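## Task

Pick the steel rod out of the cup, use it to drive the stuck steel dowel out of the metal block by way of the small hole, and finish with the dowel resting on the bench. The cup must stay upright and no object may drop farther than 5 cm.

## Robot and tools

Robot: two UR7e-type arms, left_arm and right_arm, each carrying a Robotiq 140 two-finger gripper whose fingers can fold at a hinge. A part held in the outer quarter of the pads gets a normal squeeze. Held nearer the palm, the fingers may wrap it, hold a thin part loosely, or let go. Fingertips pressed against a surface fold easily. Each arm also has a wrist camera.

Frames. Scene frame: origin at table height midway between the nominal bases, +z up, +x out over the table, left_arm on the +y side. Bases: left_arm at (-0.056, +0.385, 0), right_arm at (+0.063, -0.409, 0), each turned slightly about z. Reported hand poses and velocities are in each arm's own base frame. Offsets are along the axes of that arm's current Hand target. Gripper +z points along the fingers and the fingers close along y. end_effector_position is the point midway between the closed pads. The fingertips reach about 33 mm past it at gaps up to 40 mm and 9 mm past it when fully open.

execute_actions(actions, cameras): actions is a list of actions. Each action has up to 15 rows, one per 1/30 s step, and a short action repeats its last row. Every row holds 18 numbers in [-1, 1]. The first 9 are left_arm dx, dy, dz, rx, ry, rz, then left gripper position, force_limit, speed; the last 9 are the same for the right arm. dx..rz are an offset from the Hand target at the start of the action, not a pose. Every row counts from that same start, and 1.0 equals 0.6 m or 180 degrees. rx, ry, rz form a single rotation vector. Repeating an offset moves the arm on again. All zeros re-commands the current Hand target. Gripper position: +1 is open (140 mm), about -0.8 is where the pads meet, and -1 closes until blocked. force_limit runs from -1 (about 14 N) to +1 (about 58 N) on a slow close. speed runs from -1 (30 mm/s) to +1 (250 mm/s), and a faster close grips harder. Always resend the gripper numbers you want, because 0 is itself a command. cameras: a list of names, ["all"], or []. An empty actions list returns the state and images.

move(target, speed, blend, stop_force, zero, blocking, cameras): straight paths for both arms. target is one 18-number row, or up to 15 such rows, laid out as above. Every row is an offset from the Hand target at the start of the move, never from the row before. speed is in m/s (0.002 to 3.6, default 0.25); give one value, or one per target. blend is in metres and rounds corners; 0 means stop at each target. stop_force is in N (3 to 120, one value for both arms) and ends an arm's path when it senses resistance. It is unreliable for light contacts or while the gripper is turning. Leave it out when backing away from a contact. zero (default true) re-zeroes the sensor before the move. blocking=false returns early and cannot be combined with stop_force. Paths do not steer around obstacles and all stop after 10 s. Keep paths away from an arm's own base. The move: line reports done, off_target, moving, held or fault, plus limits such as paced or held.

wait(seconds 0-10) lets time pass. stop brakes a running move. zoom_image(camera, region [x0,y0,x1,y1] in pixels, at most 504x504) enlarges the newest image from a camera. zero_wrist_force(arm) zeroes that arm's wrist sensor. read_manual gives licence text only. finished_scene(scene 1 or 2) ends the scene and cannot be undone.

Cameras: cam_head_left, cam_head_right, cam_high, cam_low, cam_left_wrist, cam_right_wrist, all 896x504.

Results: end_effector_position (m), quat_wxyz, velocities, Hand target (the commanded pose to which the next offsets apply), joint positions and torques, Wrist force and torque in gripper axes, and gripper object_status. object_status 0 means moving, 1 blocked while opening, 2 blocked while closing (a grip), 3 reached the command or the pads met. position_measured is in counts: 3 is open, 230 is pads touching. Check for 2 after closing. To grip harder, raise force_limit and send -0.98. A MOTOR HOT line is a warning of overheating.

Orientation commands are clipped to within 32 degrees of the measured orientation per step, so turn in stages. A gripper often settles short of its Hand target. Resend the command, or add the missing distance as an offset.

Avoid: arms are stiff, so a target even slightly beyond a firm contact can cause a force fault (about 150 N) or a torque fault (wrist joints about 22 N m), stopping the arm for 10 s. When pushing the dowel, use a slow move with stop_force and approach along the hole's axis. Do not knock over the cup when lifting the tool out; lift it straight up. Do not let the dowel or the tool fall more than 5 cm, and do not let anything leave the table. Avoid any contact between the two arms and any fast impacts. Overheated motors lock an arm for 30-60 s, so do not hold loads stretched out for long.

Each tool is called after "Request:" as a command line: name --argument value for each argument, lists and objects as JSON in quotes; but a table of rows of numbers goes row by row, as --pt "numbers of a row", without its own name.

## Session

Request:
execute_actions --actions '[]'

Scene clock: 0.00 s.
left_arm: end_effector_position=(+0.3107, -0.1540, +0.2066) position_measured=3 object_status=3 end_effector_quat_wxyz=(+0.025, +0.850, +0.356, +0.387) | right_arm: end_effector_position=(+0.4907, -0.0006, +0.1754) position_measured=3 object_status=3 end_effector_quat_wxyz=(-0.374, +0.022, +0.926, -0.049)
Joint positions: left_arm=[-1.721 -2.267 2.322 -1.183 -0.886 0.466] | right_arm=[-0.158 -0.99 1.121 -0.946 -1.754 -0.036]
Joint velocities: within noise
Joint torques (N m): no reading
Wrist force (N): no reading
Wrist torque (N m): no reading
Wrist force, peak (N): no reading
Hand target: left_arm +0.3107, -0.1540, +0.2066; +0.025, +0.850, +0.356, +0.387 | right_arm +0.4907, -0.0006, +0.1754; -0.374, +0.022, +0.926, -0.049
Tool commands: left_gripper/position=+1.0 left_gripper/force_limit=+1.0 left_gripper/speed=+1.0 right_gripper/position=+1.0 right_gripper/force_limit=+1.0 right_gripper/speed=+1.0
camera_calibration:
cam_left_wrist: T_world_to_cam=[[0.589781, -0.746493, 0.308069, -0.350935], [-0.644194, -0.664943, -0.377975, 0.181854], [0.487004, 0.0244662, -0.873057, 0.176959], [0, 0, 0, 1]] pos_world=[0.237944, -0.145378, 0.331343]
cam_right_wrist: T_world_to_cam=[[0.017387, 0.991312, -0.130378, 0.0310346], [0.909255, -0.0699143, -0.410326, -0.368281], [-0.415877, -0.111413, -0.902571, 0.501595], [0, 0, 0, 1]] pos_world=[0.542923, -0.000628952, 0.305656]

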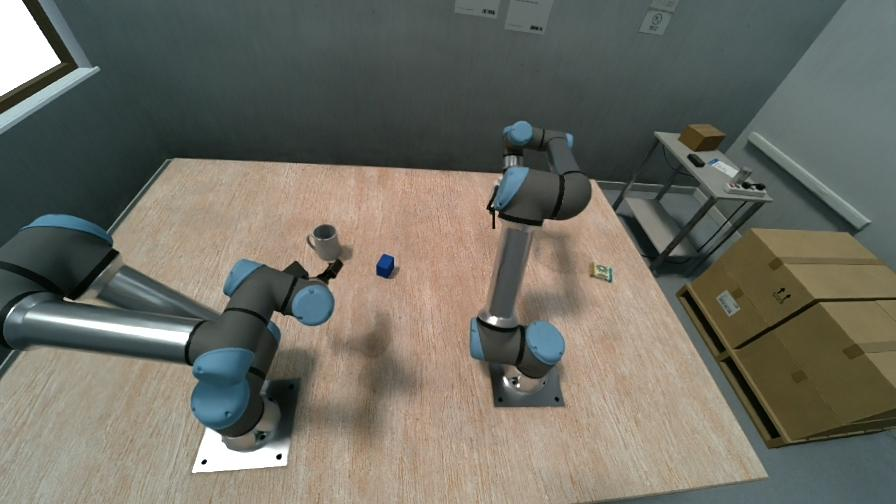

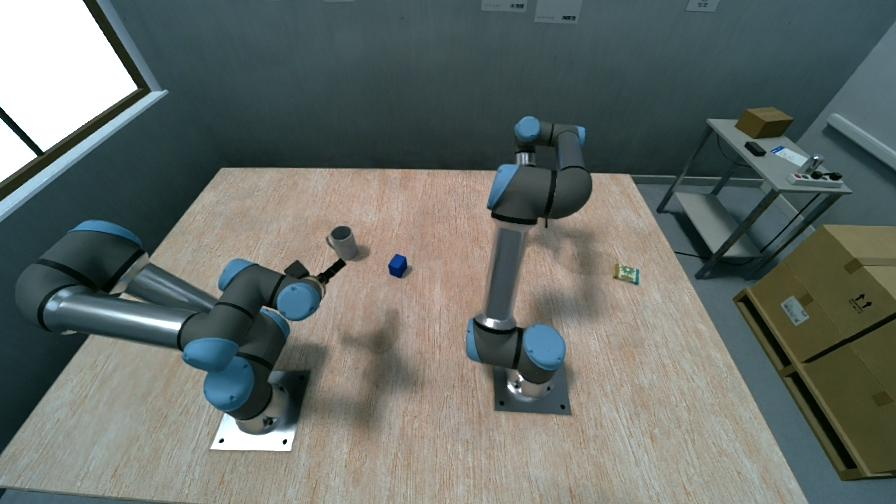

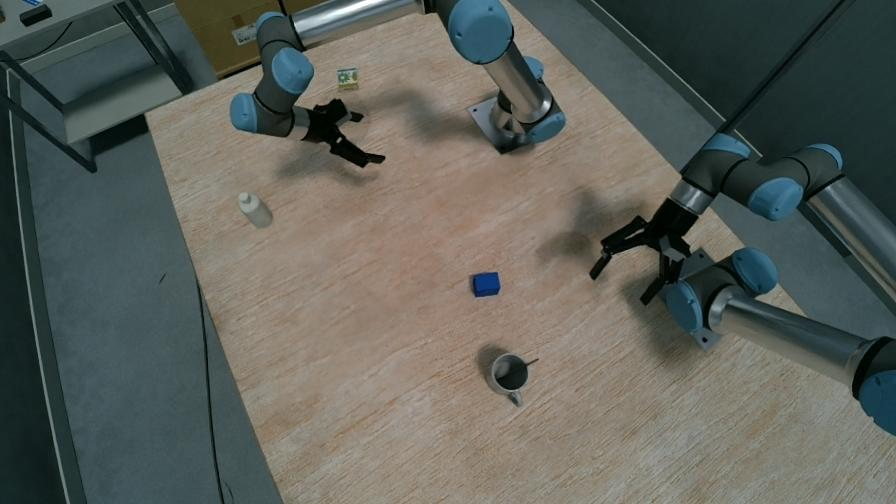

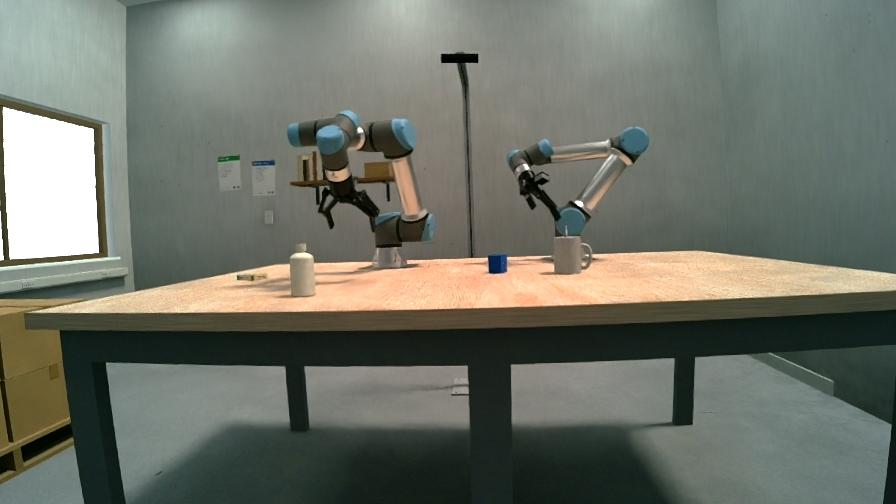

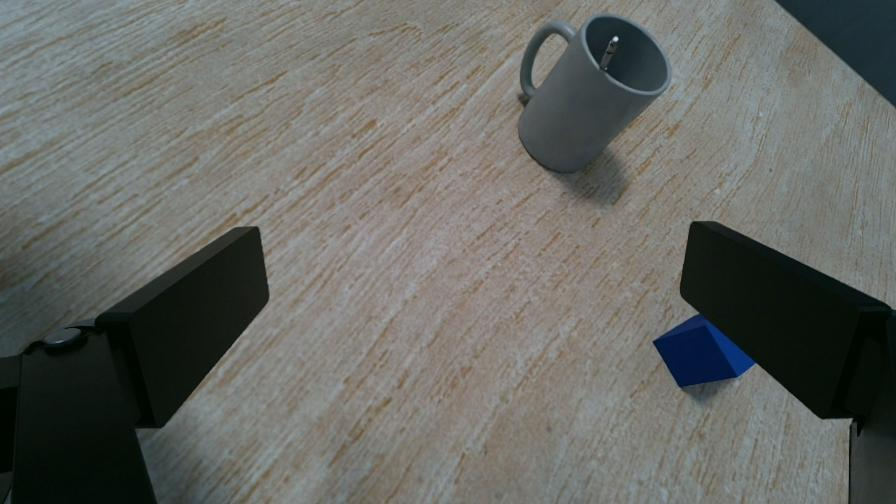

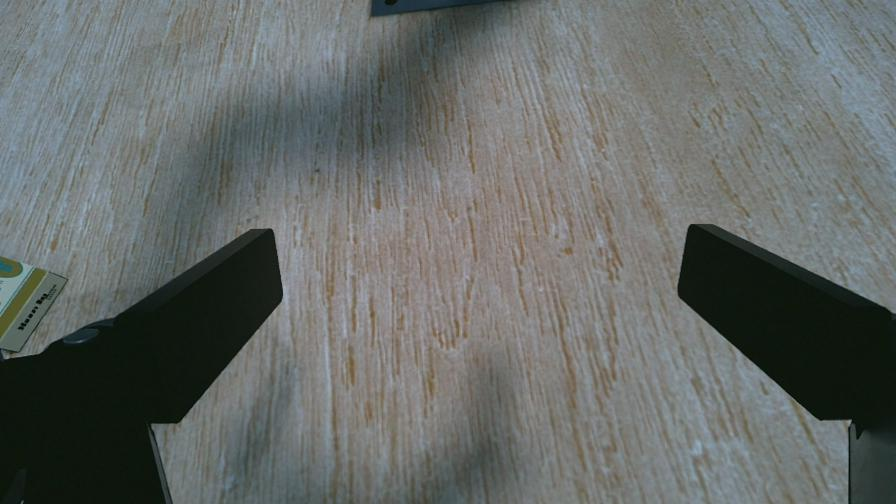

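Request:
zoom_image --camera "cam_left_wrist" --region '[500, 0, 800, 420]'

Request:
zoom_image --camera "cam_high" --region '[440, 240, 580, 420]'

Request:
zoom_image --camera "cam_low" --region '[470, 210, 610, 290]'

Request:
zoom_image --camera "cam_head_right" --region '[310, 210, 430, 290]'

Scaled by 1.200 from the camera's 896x504 image, which has a finer 1280x720 frame.

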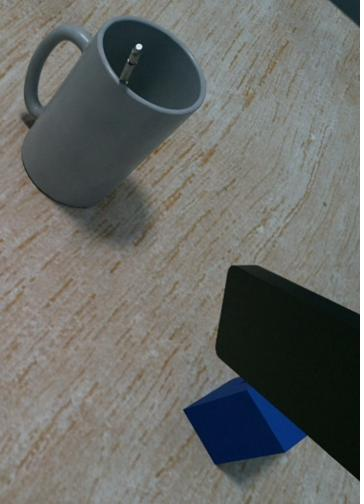

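Scaled by 2.800 from the camera's 896x504 image, which has a finer 1280x720 frame.

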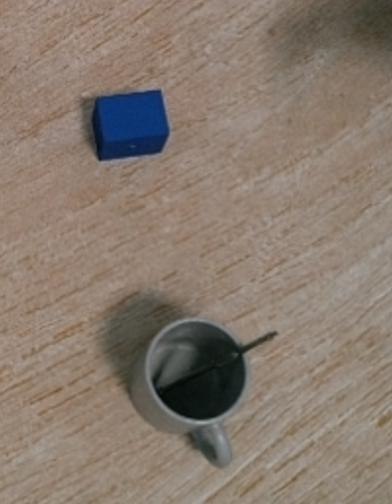

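Scaled by 3.600 from the camera's 896x504 image, which has a finer 1280x720 frame.

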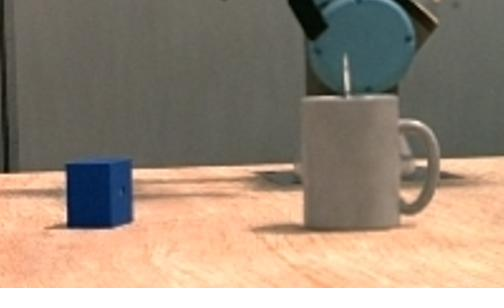

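Scaled by 4.200 from the camera's 896x504 image, which has a finer 1280x720 frame.

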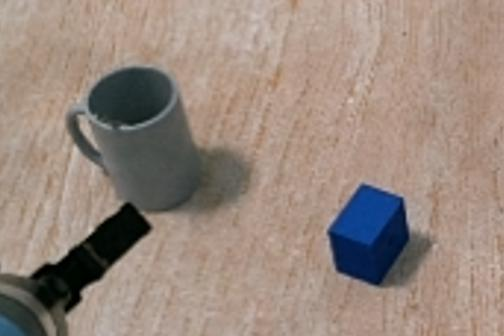

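Request:
zoom_image --camera "cam_high" --region '[466, 264, 506, 304]'

Request:
zoom_image --camera "cam_low" --region '[480, 245, 520, 280]'

Request:
zoom_image --camera "cam_head_left" --region '[370, 246, 402, 286]'

Request:
zoom_image --camera "cam_high" --region '[470, 340, 550, 420]'

Scaled by 12.600 from the camera's 896x504 image, which has a finer 1280x720 frame.

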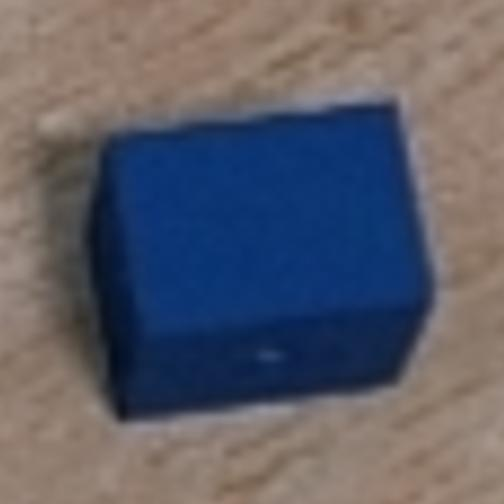

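Scaled by 12.600 from the camera's 896x504 image, which has a finer 1280x720 frame.

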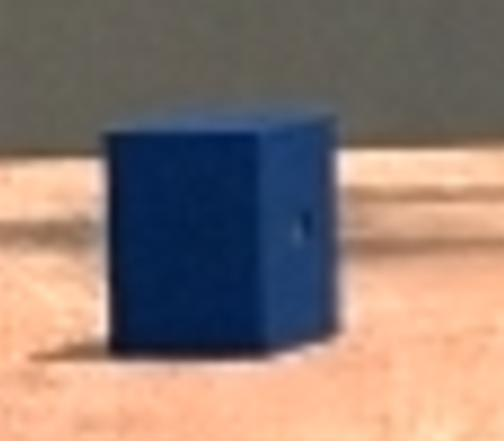

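Scaled by 12.600 from the camera's 896x504 image, which has a finer 1280x720 frame.

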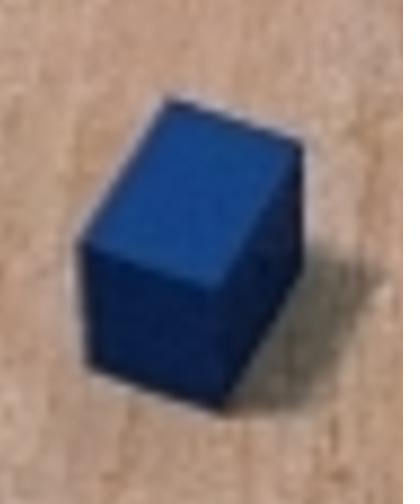

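Scaled by 6.300 from the camera's 896x504 image, which has a finer 1280x720 frame.

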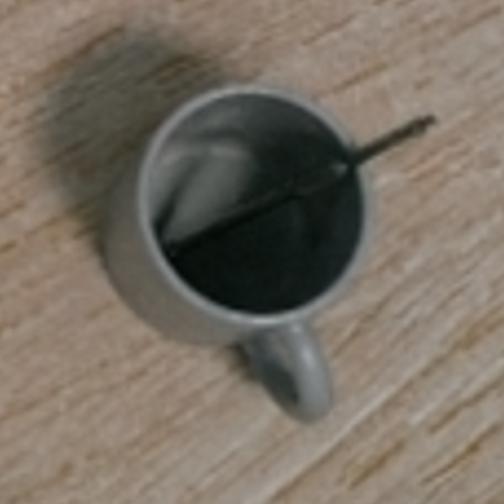

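Request:
zoom_image --camera "cam_left_wrist" --region '[640, 300, 760, 400]'

Request:
zoom_image --camera "cam_left_wrist" --region '[510, 5, 680, 180]'

Scaled by 4.200 from the camera's 896x504 image, which has a finer 1280x720 frame.

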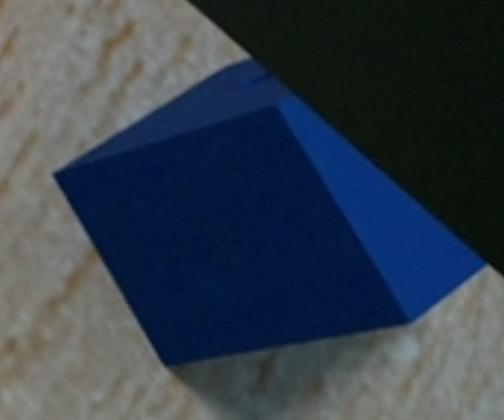

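Scaled by 2.880 from the camera's 896x504 image, which has a finer 1280x720 frame.

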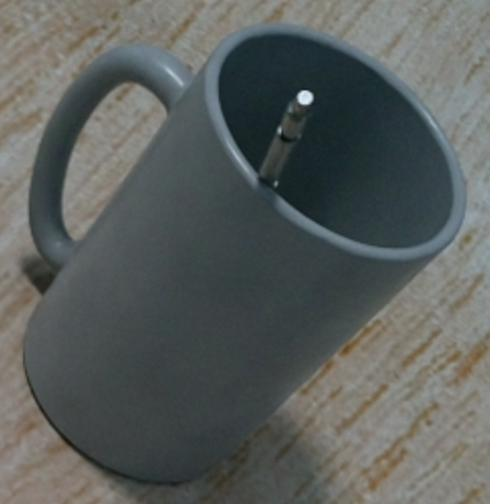

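Request:
move --target '[0.295,0.274,0.2437,0.0134,-0.2991,0.2898,-0.2,-1,0,0.1997,0.55,0.1463,-0.4643,0.0551,0.4020,0.3,-1,0]' --speed 0.35 --cameras '["cam_left_wrist","cam_right_wrist","cam_high"]'

Scene clock: 81.03 s.
left_arm: end_effector_position=(+0.5850, -0.1315, +0.2699) position_measured=154 object_status=3 end_effector_quat_wxyz=(-0.005, +0.995, -0.080, -0.061) | right_arm: end_effector_position=(+0.3451, +0.3304, +0.1599) position_measured=91 object_status=3 end_effector_quat_wxyz=(-0.240, +0.746, +0.515, +0.347) end_effector_velocity=(+0.001, +0.000, +0.001) end_effector_angular_velocity=(+0.001, +0.000, -0.004)
Joint positions: left_arm=[-0.428 -1.252 1.19 -1.39 -1.603 2.876] | right_arm=[-0.1 -1.984 2.582 -2.467 -0.739 1.965]
Joint velocities: left_arm=[within noise] | right_arm=[0 0 0 -0.004 0 0.006]
Joint torques (N m): left_arm=[-10.7 -35.22 -31.67 -1.28 1.31 1.16] | right_arm=[0.1 -14 -33.57 -6.12 3.43 1.46]
Wrist force (N): left_arm=[0.4 -0.2 0.2] | right_arm=[0.4 -0.1 0.0]
Wrist torque (N m): left_arm=[0.07 -0.04 -0.39] | right_arm=[-0.03 -0.12 -0.07]
Wrist force, peak (N): left_arm=[2.2 -0.5 0.2] | right_arm=[1.0 -1.8 0.6]
Hand target: left_arm +0.5849, -0.1316, +0.2699; -0.005, +0.995, -0.080, -0.061 | right_arm +0.3452, +0.3304, +0.1600; -0.240, +0.746, +0.515, +0.347
Off the commanded pose: left_arm 0.000 m, 0 deg | right_arm 0.000 m, 0 deg.
move: done
camera_calibration:
cam_left_wrist: T_world_to_cam=[[-0.167238, -0.985887, -0.00764859, -0.0189279], [-0.886199, 0.146919, 0.439393, 0.425177], [-0.432068, 0.0802616, -0.898262, 0.649767], [0, 0, 0, 1]] pos_world=[0.65437, -0.133279, 0.396696]
cam_right_wrist: T_world_to_cam=[[0.931354, -0.363256, -0.0250022, -0.181289], [-0.325074, -0.798595, -0.50653, 0.462915], [0.164033, 0.479886, -0.86186, 0.0619237], [0, 0, 0, 1]] pos_world=[0.309168, 0.274111, 0.283317]
Images, in order (width x height): cam_high 896x504, cam_left_wrist 896x504, cam_right_wrist 896x504.

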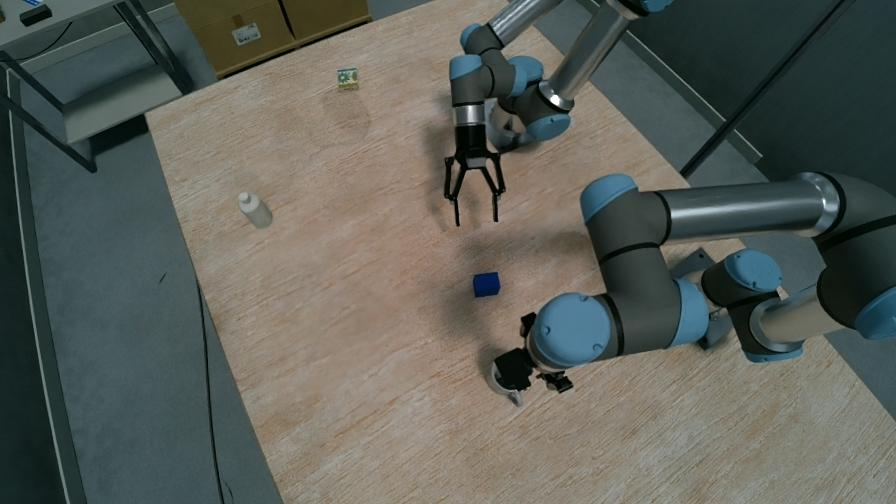

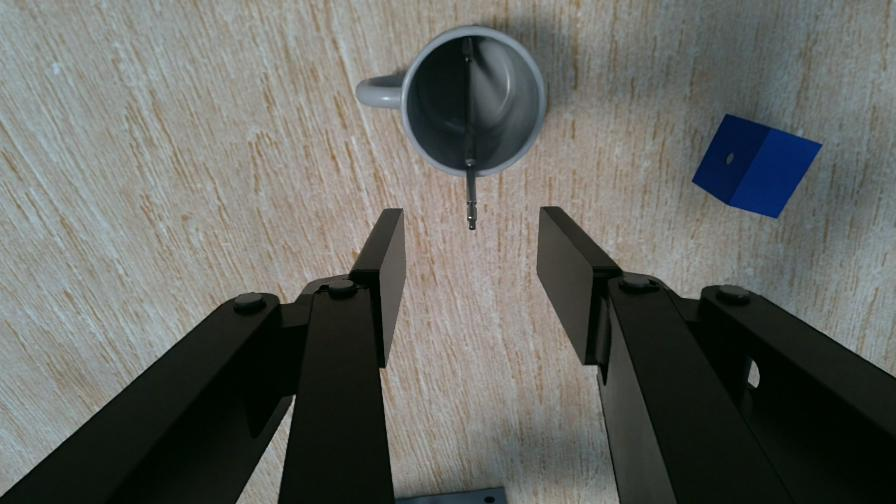

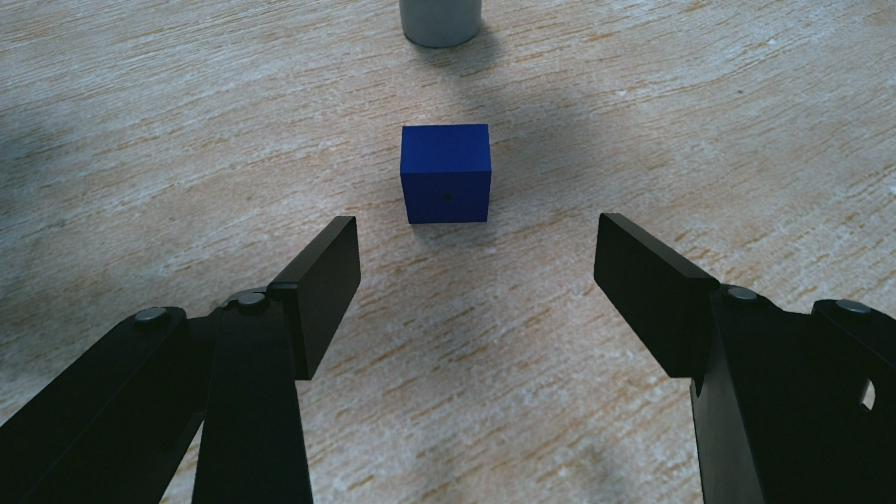

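Request:
zoom_image --camera "cam_left_wrist" --region '[680, 100, 840, 230]'

Request:
zoom_image --camera "cam_right_wrist" --region '[390, 110, 510, 230]'

Request:
zoom_image --camera "cam_left_wrist" --region '[380, 10, 560, 240]'

Scaled by 3.150 from the camera's 896x504 image, which has a finer 1280x720 frame.

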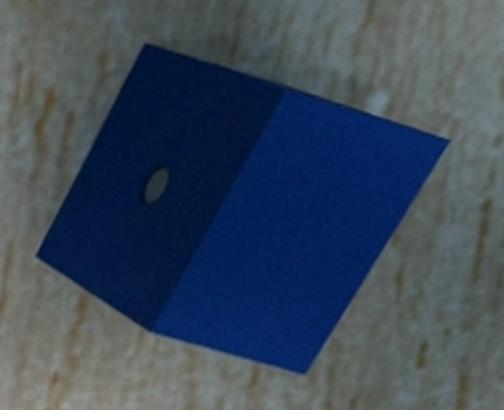

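Scaled by 4.200 from the camera's 896x504 image, which has a finer 1280x720 frame.

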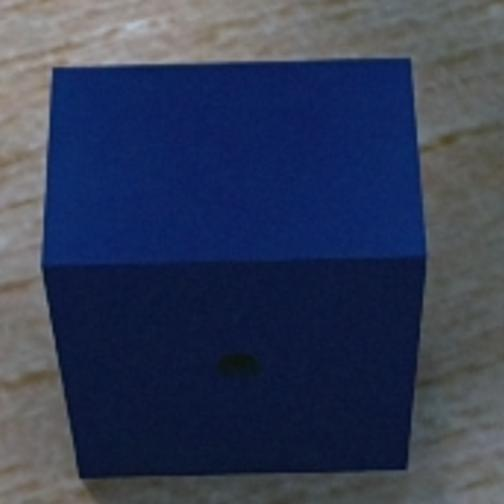

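Scaled by 2.191 from the camera's 896x504 image, which has a finer 1280x720 frame.

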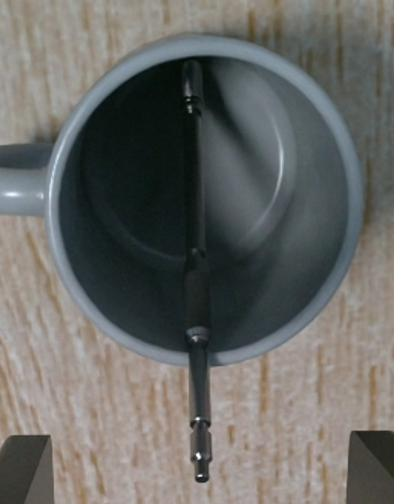

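Request:
zoom_image --camera "cam_left_wrist" --region '[440, 20, 500, 130]'

Request:
zoom_image --camera "cam_left_wrist" --region '[440, 125, 500, 235]'

Scaled by 4.582 from the camera's 896x504 image, which has a finer 1280x720 frame.

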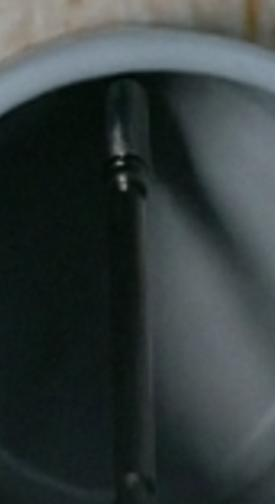

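Scaled by 4.582 from the camera's 896x504 image, which has a finer 1280x720 frame.

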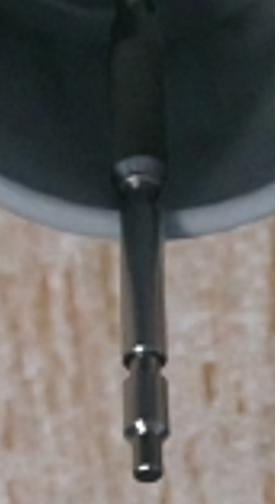

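Request:
move --target '[-0.0125,0.0062,0.133,0,0,0,-0.2,-1,0,0.1127,-0.0287,0.2378,0,-0.2778,0,0.3,-1,0]' --speed 0.3 --cameras '["cam_left_wrist","cam_right_wrist"]'

Scene clock: 143.00 s.
left_arm: end_effector_position=(+0.5673, -0.1325, +0.1916) position_measured=154 object_status=3 end_effector_quat_wxyz=(-0.005, +0.995, -0.080, -0.061) | right_arm: end_effector_position=(+0.3831, +0.4794, +0.1200) position_measured=91 object_status=3 end_effector_quat_wxyz=(+0.000, +0.823, +0.568, +0.000)
Joint positions: left_arm=[-0.442 -1.286 1.435 -1.602 -1.604 2.863] | right_arm=[0.678 -1.256 1.609 -1.923 -1.571 2.61]
Joint torques (N m): left_arm=[-3.52 -43.2 -30.68 0.33 -1.29 0.04] | right_arm=[3.62 -28.74 -31.68 -1.23 0.26 0.11]
Wrist force (N): left_arm=[0.5 -0.2 0.4] | right_arm=[-2.7 1.2 0.6]
Wrist torque (N m): left_arm=[0.07 -0.08 -0.29] | right_arm=[0.28 0.53 -0.16]
Wrist force, peak (N): left_arm=[0.4 -0.3 1.0] | right_arm=[-3.2 1.4 0.5]
Hand target: left_arm +0.5674, -0.1324, +0.1916; -0.005, +0.995, -0.080, -0.061 | right_arm +0.3831, +0.4794, +0.1199; +0.000, +0.823, +0.568, -0.001
Off the commanded pose: left_arm 0.000 m, 0 deg | right_arm 0.000 m, 0 deg.
move: done
camera_calibration:
cam_left_wrist: T_world_to_cam=[[-0.167377, -0.985863, -0.007671, -0.0232579], [-0.886116, 0.147023, 0.439525, 0.443992], [-0.432184, 0.080364, -0.898197, 0.572058], [0, 0, 0, 1]] pos_world=[0.63677, -0.134179, 0.318496]
cam_right_wrist: T_world_to_cam=[[0.926023, -0.377377, -0.00822484, -0.156738], [-0.353111, -0.873768, 0.334427, 0.51988], [-0.133392, -0.306783, -0.942386, 0.45052], [0, 0, 0, 1]] pos_world=[0.388814, 0.533317, 0.249413]
Images, in order (width x height): cam_left_wrist 896x504, cam_right_wrist 896x504.

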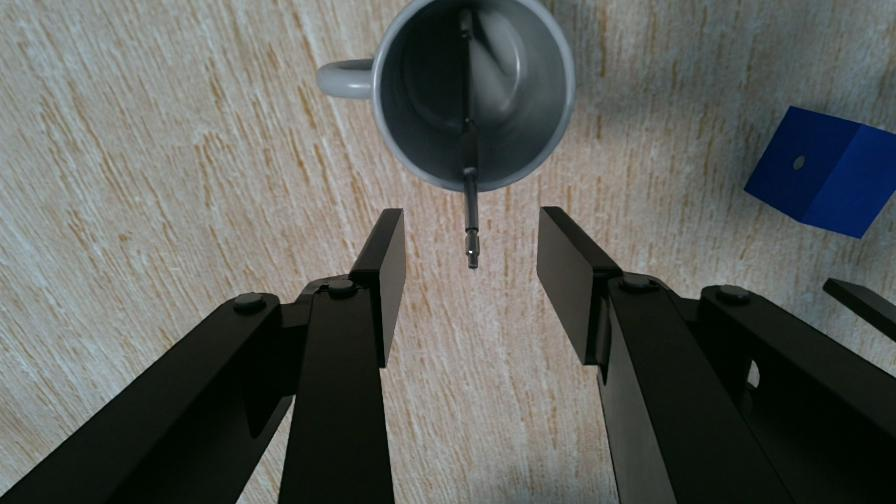

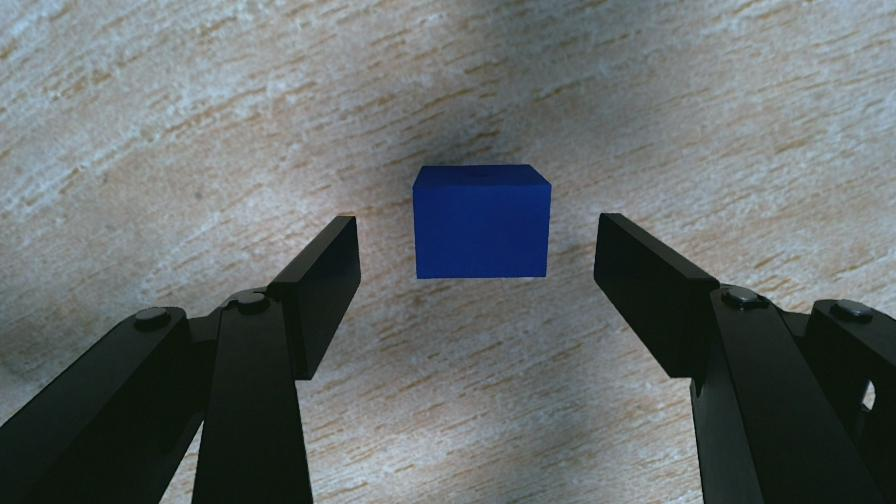

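Request:
move --target '[0,0.002,0.0583,0,0,0,-0.2,-1,0,-0.0067,0.0075,0.1083,0,0,0,0.3,-1,0]' --speed 0.08 --cameras '["cam_left_wrist","cam_right_wrist"]'

Scene clock: 155.67 s.
left_arm: end_effector_position=(+0.5629, -0.1329, +0.1568) position_measured=154 object_status=3 end_effector_quat_wxyz=(-0.005, +0.995, -0.080, -0.061) | right_arm: end_effector_position=(+0.3859, +0.4738, +0.0548) position_measured=91 object_status=3 end_effector_quat_wxyz=(+0.000, +0.823, +0.568, -0.001)
Joint positions: left_arm=[-0.446 -1.28 1.518 -1.69 -1.605 2.859] | right_arm=[0.668 -1.197 1.709 -2.081 -1.571 2.6]
Joint torques (N m): left_arm=[-6.24 -42.38 -31.87 0.41 -1.63 -0.69] | right_arm=[4.3 -49.18 -36.71 -1.84 -1.34 0.38]
Wrist force (N): left_arm=[0.4 0.0 0.6] | right_arm=[-2.7 0.6 0.5]
Wrist torque (N m): left_arm=[0.10 -0.05 -0.29] | right_arm=[0.12 0.52 0.05]
Wrist force, peak (N): left_arm=[0.4 -0.2 1.3] | right_arm=[-2.7 1.1 2.0]
Hand target: left_arm +0.5629, -0.1329, +0.1569; -0.005, +0.995, -0.080, -0.061 | right_arm +0.3859, +0.4739, +0.0550; +0.000, +0.823, +0.568, -0.001
Off the commanded pose: left_arm 0.000 m, 0 deg | right_arm 0.000 m, 0 deg.
move: done
camera_calibration:
cam_left_wrist: T_world_to_cam=[[-0.167341, -0.985868, -0.00778052, -0.0247475], [-0.886066, 0.146931, 0.439658, 0.455425], [-0.432302, 0.080467, -0.898132, 0.538919], [0, 0, 0, 1]] pos_world=[0.63237, -0.134679, 0.283596]
cam_right_wrist: T_world_to_cam=[[0.926012, -0.377401, -0.00844999, -0.161883], [-0.35299, -0.873616, 0.334952, 0.537641], [-0.133793, -0.307187, -0.942197, 0.3881], [0, 0, 0, 1]] pos_world=[0.391613, 0.527816, 0.184215]
Images, in order (width x height): cam_left_wrist 896x504, cam_right_wrist 896x504.

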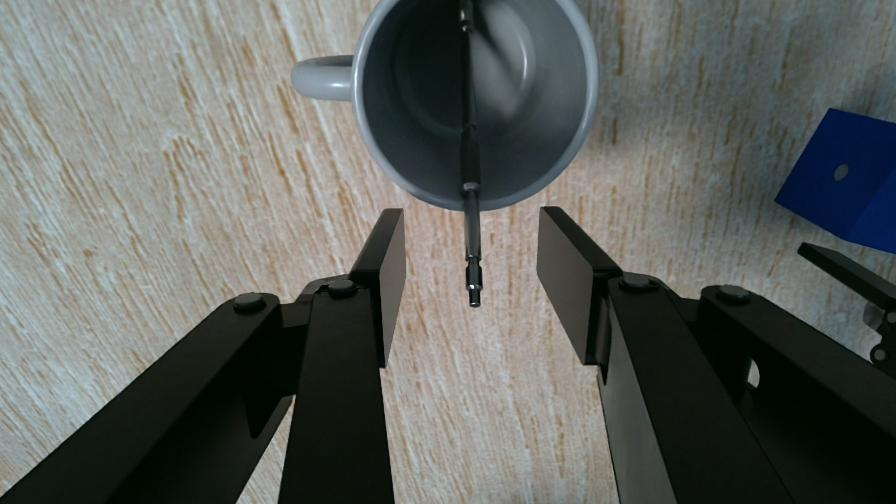

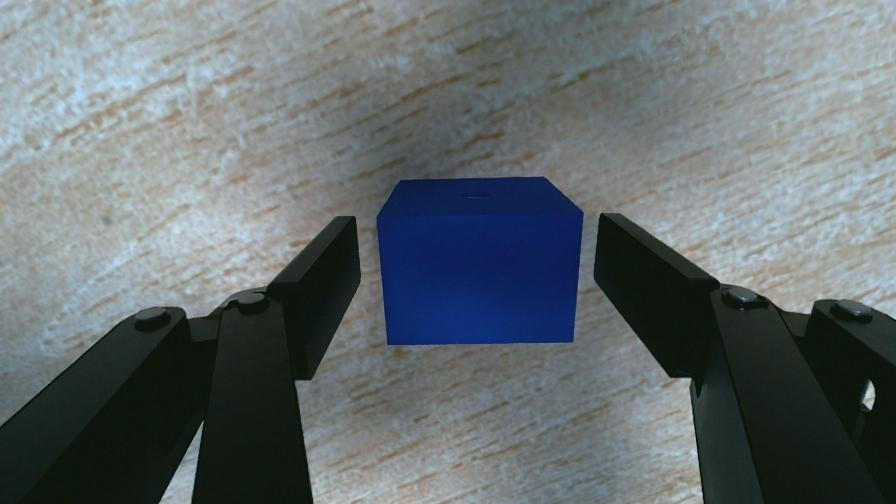

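Request:
move --target '[0,0,0,0,0,0,-1,0,-1,0,0,0.0133,0,0,0,0.3,-1,0]' --speed 0.04 --cameras '["cam_left_wrist"]'

Scene clock: 160.03 s.
left_arm: end_effector_position=(+0.5629, -0.1329, +0.1569) position_measured=224 object_status=0 end_effector_quat_wxyz=(-0.005, +0.995, -0.080, -0.061) | right_arm: end_effector_position=(+0.3859, +0.4739, +0.0470) position_measured=91 object_status=3 end_effector_quat_wxyz=(+0.000, +0.823, +0.568, -0.001)
Joint positions: left_arm=[-0.446 -1.28 1.518 -1.69 -1.605 2.859] | right_arm=[0.668 -1.188 1.718 -2.1 -1.571 2.601]
Joint torques (N m): left_arm=[2.74 -45.72 -32 0.45 0.81 0.7] | right_arm=[1.76 -48.79 -34.82 -0.76 2.41 0.62]
Wrist force (N): left_arm=[0.3 0.2 -0.4] | right_arm=[-2.4 1.1 0.6]
Wrist torque (N m): left_arm=[0.04 -0.05 -0.27] | right_arm=[0.22 0.45 0.06]
Wrist force, peak (N): left_arm=[0.7 -0.2 0.6] | right_arm=[-3.1 1.1 0.3]
Hand target: left_arm +0.5629, -0.1329, +0.1569; -0.005, +0.995, -0.080, -0.061 | right_arm +0.3859, +0.4739, +0.0470; +0.000, +0.823, +0.568, -0.001
Off the commanded pose: left_arm 0.000 m, 0 deg | right_arm 0.000 m, 0 deg.
move: done
camera_calibration:
cam_left_wrist: T_world_to_cam=[[-0.16729, -0.985878, -0.00771445, -0.024799], [-0.886132, 0.146925, 0.439526, 0.455459], [-0.432185, 0.0803643, -0.898197, 0.538939], [0, 0, 0, 1]] pos_world=[0.63237, -0.134679, 0.283696]
Images, in order (width x height): cam_left_wrist 896x504.

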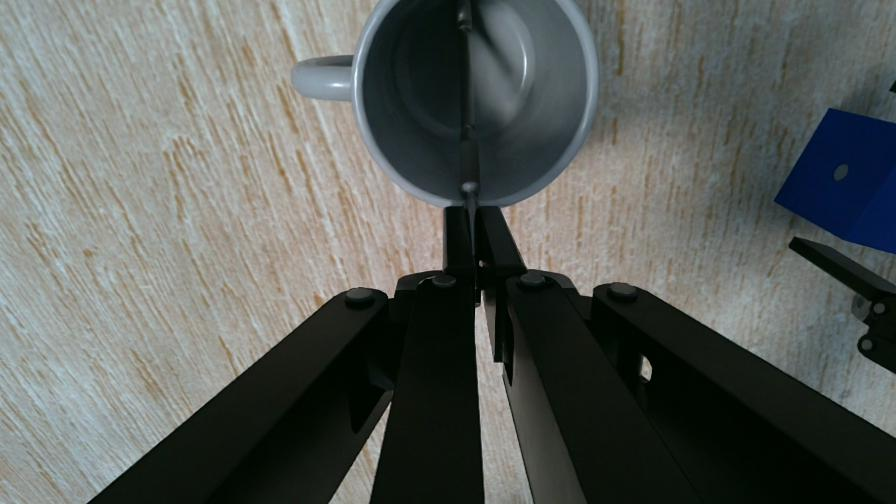

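Request:
move --target '[0,0,0,0,0,0,-1,0,-1,0,0,0,0,0,0,-1,1,-1]' --cameras '["cam_right_wrist"]'

Scene clock: 167.57 s.
left_arm: end_effector_position=(+0.5629, -0.1329, +0.1569) position_measured=224 object_status=2 end_effector_quat_wxyz=(-0.005, +0.995, -0.080, -0.061) | right_arm: end_effector_position=(+0.3859, +0.4739, +0.0470) position_measured=141 object_status=0 end_effector_quat_wxyz=(+0.000, +0.823, +0.568, -0.001)
Joint positions: left_arm=[-0.446 -1.28 1.518 -1.69 -1.605 2.859] | right_arm=[0.668 -1.188 1.718 -2.1 -1.571 2.601]
Joint torques (N m): left_arm=[2.7 -41.02 -27.37 0.18 0.78 0.64] | right_arm=[-6.61 -41.35 -27.01 -2.29 2.11 -0.85]
Wrist force (N): left_arm=[0.3 -0.1 -0.4] | right_arm=[-1.2 0.1 -8.8]
Wrist torque (N m): left_arm=[-0.02 -0.05 -0.27] | right_arm=[-0.13 0.40 0.00]
Wrist force, peak (N): left_arm=[0.5 0.2 -0.6] | right_arm=[-1.2 0.1 -8.8]
Hand target: left_arm +0.5629, -0.1329, +0.1569; -0.005, +0.995, -0.080, -0.061 | right_arm +0.3859, +0.4739, +0.0470; +0.000, +0.823, +0.568, -0.001
Off the commanded pose: left_arm 0.000 m, 0 deg | right_arm 0.000 m, 0 deg.
move: done
camera_calibration:
cam_right_wrist: T_world_to_cam=[[0.92602, -0.377384, -0.00824091, -0.161961], [-0.353081, -0.873693, 0.334656, 0.54047], [-0.133494, -0.306989, -0.942304, 0.380578], [0, 0, 0, 1]] pos_world=[0.391614, 0.527917, 0.176413]
Images, in order (width x height): cam_right_wrist 896x504.

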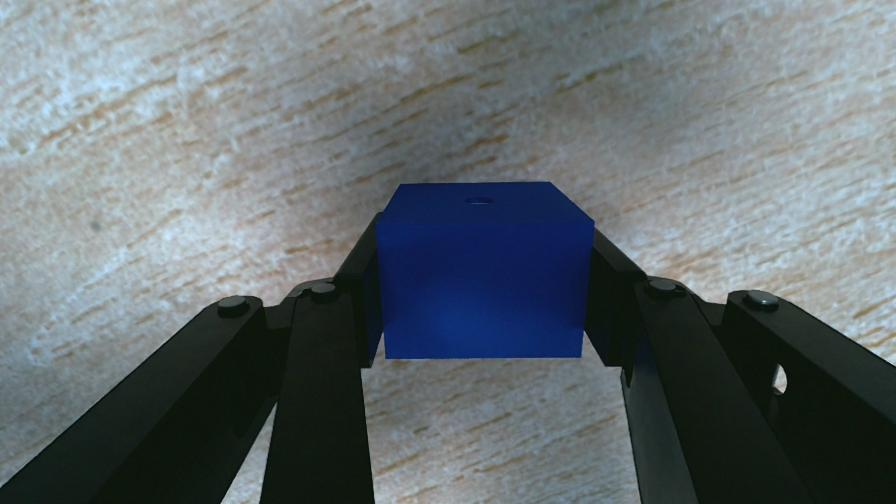

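Request:
move --pt "-0.029 0 -0.0413 0 0 0 -1 0 -1 0 0 0 0 0 0 -1 1 -1" --pt "-0.1367 -0.0015 -0.1687 0 0 0 -1 0 -1 0 0 0 0 0 0 -1 1 -1" --pt "-0.1488 -0.0015 -0.268 0 0 0 -1 0 -1 0 0 0 0 0 0 -1 1 -1" --speed '[0.06,0.12,0.15]' --blend '[0.01,0.02,0]' --cameras '["cam_left_wrist","cam_high","cam_low"]'

Scene clock: 173.17 s.
left_arm: end_effector_position=(+0.4951, -0.1211, +0.3272) position_measured=224 object_status=2 end_effector_quat_wxyz=(-0.005, +0.995, -0.080, -0.061) | right_arm: end_effector_position=(+0.3859, +0.4739, +0.0470) position_measured=141 object_status=2 end_effector_quat_wxyz=(+0.000, +0.823, +0.568, -0.001)
Joint positions: left_arm=[-0.481 -1.465 1.304 -1.294 -1.609 2.824] | right_arm=[0.668 -1.188 1.718 -2.1 -1.571 2.601]
Joint torques (N m): left_arm=[5.32 -40.82 -32.98 -2.54 -1.68 1.13] | right_arm=[-6.25 -25.78 -12.34 -4.08 1.53 -1.68]
Wrist force (N): left_arm=[0.5 -0.1 0.8] | right_arm=[-1.2 -0.1 -8.5]
Wrist torque (N m): left_arm=[0.08 -0.06 -0.29] | right_arm=[-0.13 0.38 0.00]
Wrist force, peak (N): left_arm=[1.9 -0.1 1.5] | right_arm=[-1.3 0.1 -8.9]
Hand target: left_arm +0.4950, -0.1211, +0.3274; -0.005, +0.995, -0.080, -0.061 | right_arm +0.3859, +0.4739, +0.0470; +0.000, +0.823, +0.568, -0.001
Off the commanded pose: left_arm 0.000 m, 0 deg | right_arm 0.000 m, 0 deg.
move: done
camera_calibration:
cam_left_wrist: T_world_to_cam=[[-0.167335, -0.98587, -0.00776551, -0.0231439], [-0.886027, 0.146925, 0.439737, 0.318595], [-0.432383, 0.0804639, -0.898093, 0.661818], [0, 0, 0, 1]] pos_world=[0.56457, -0.122879, 0.454096]
Images, in order (width x height): cam_high 896x504, cam_low 896x504, cam_left_wrist 896x504.

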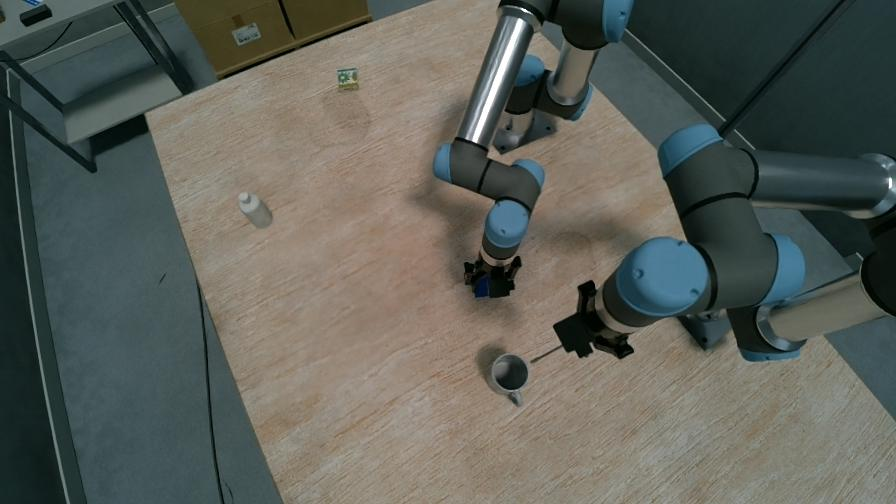

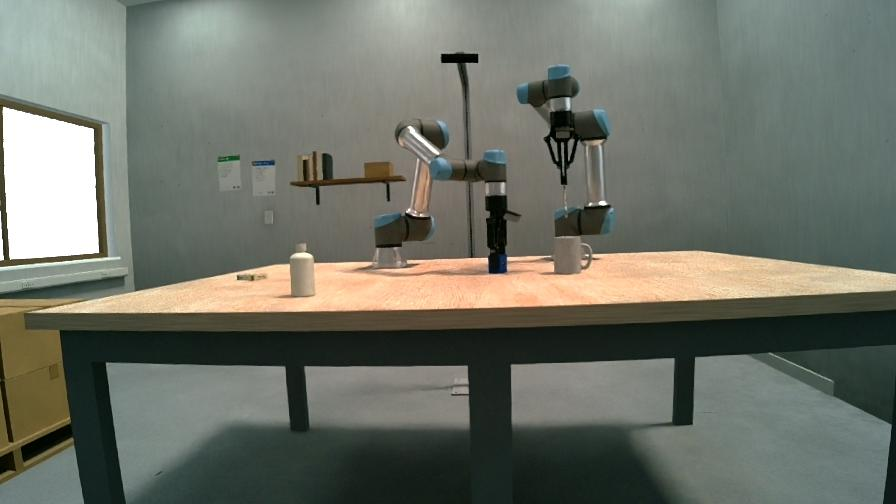

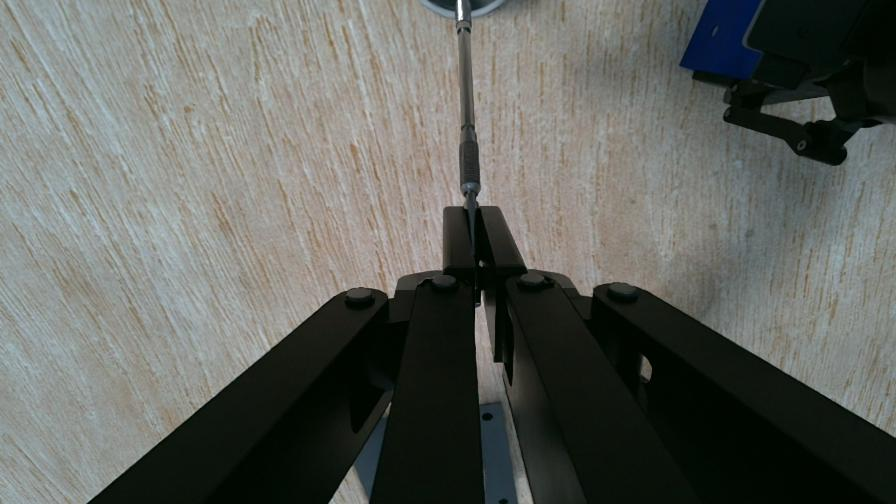

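Request:
zoom_image --camera "cam_left_wrist" --region '[425, 0, 515, 100]'

Request:
zoom_image --camera "cam_left_wrist" --region '[425, 100, 525, 220]'

Request:
zoom_image --camera "cam_low" --region '[535, 170, 595, 230]'

Scaled by 5.040 from the camera's 896x504 image, which has a finer 1280x720 frame.

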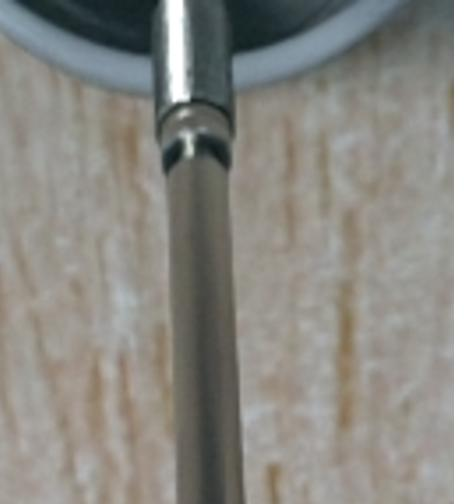

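Scaled by 4.200 from the camera's 896x504 image, which has a finer 1280x720 frame.

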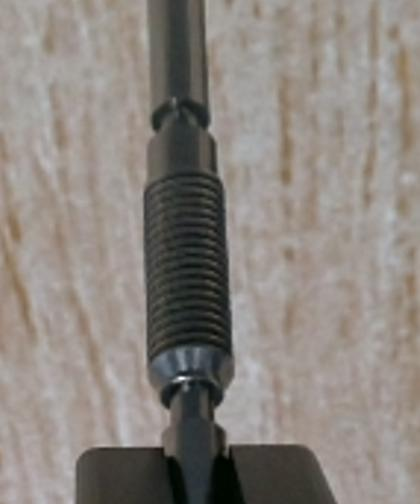

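Scaled by 8.400 from the camera's 896x504 image, which has a finer 1280x720 frame.

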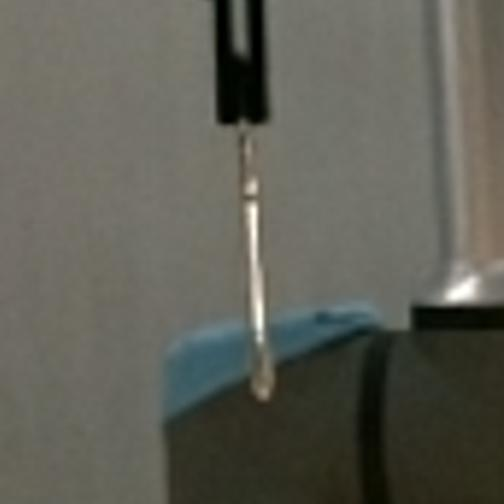

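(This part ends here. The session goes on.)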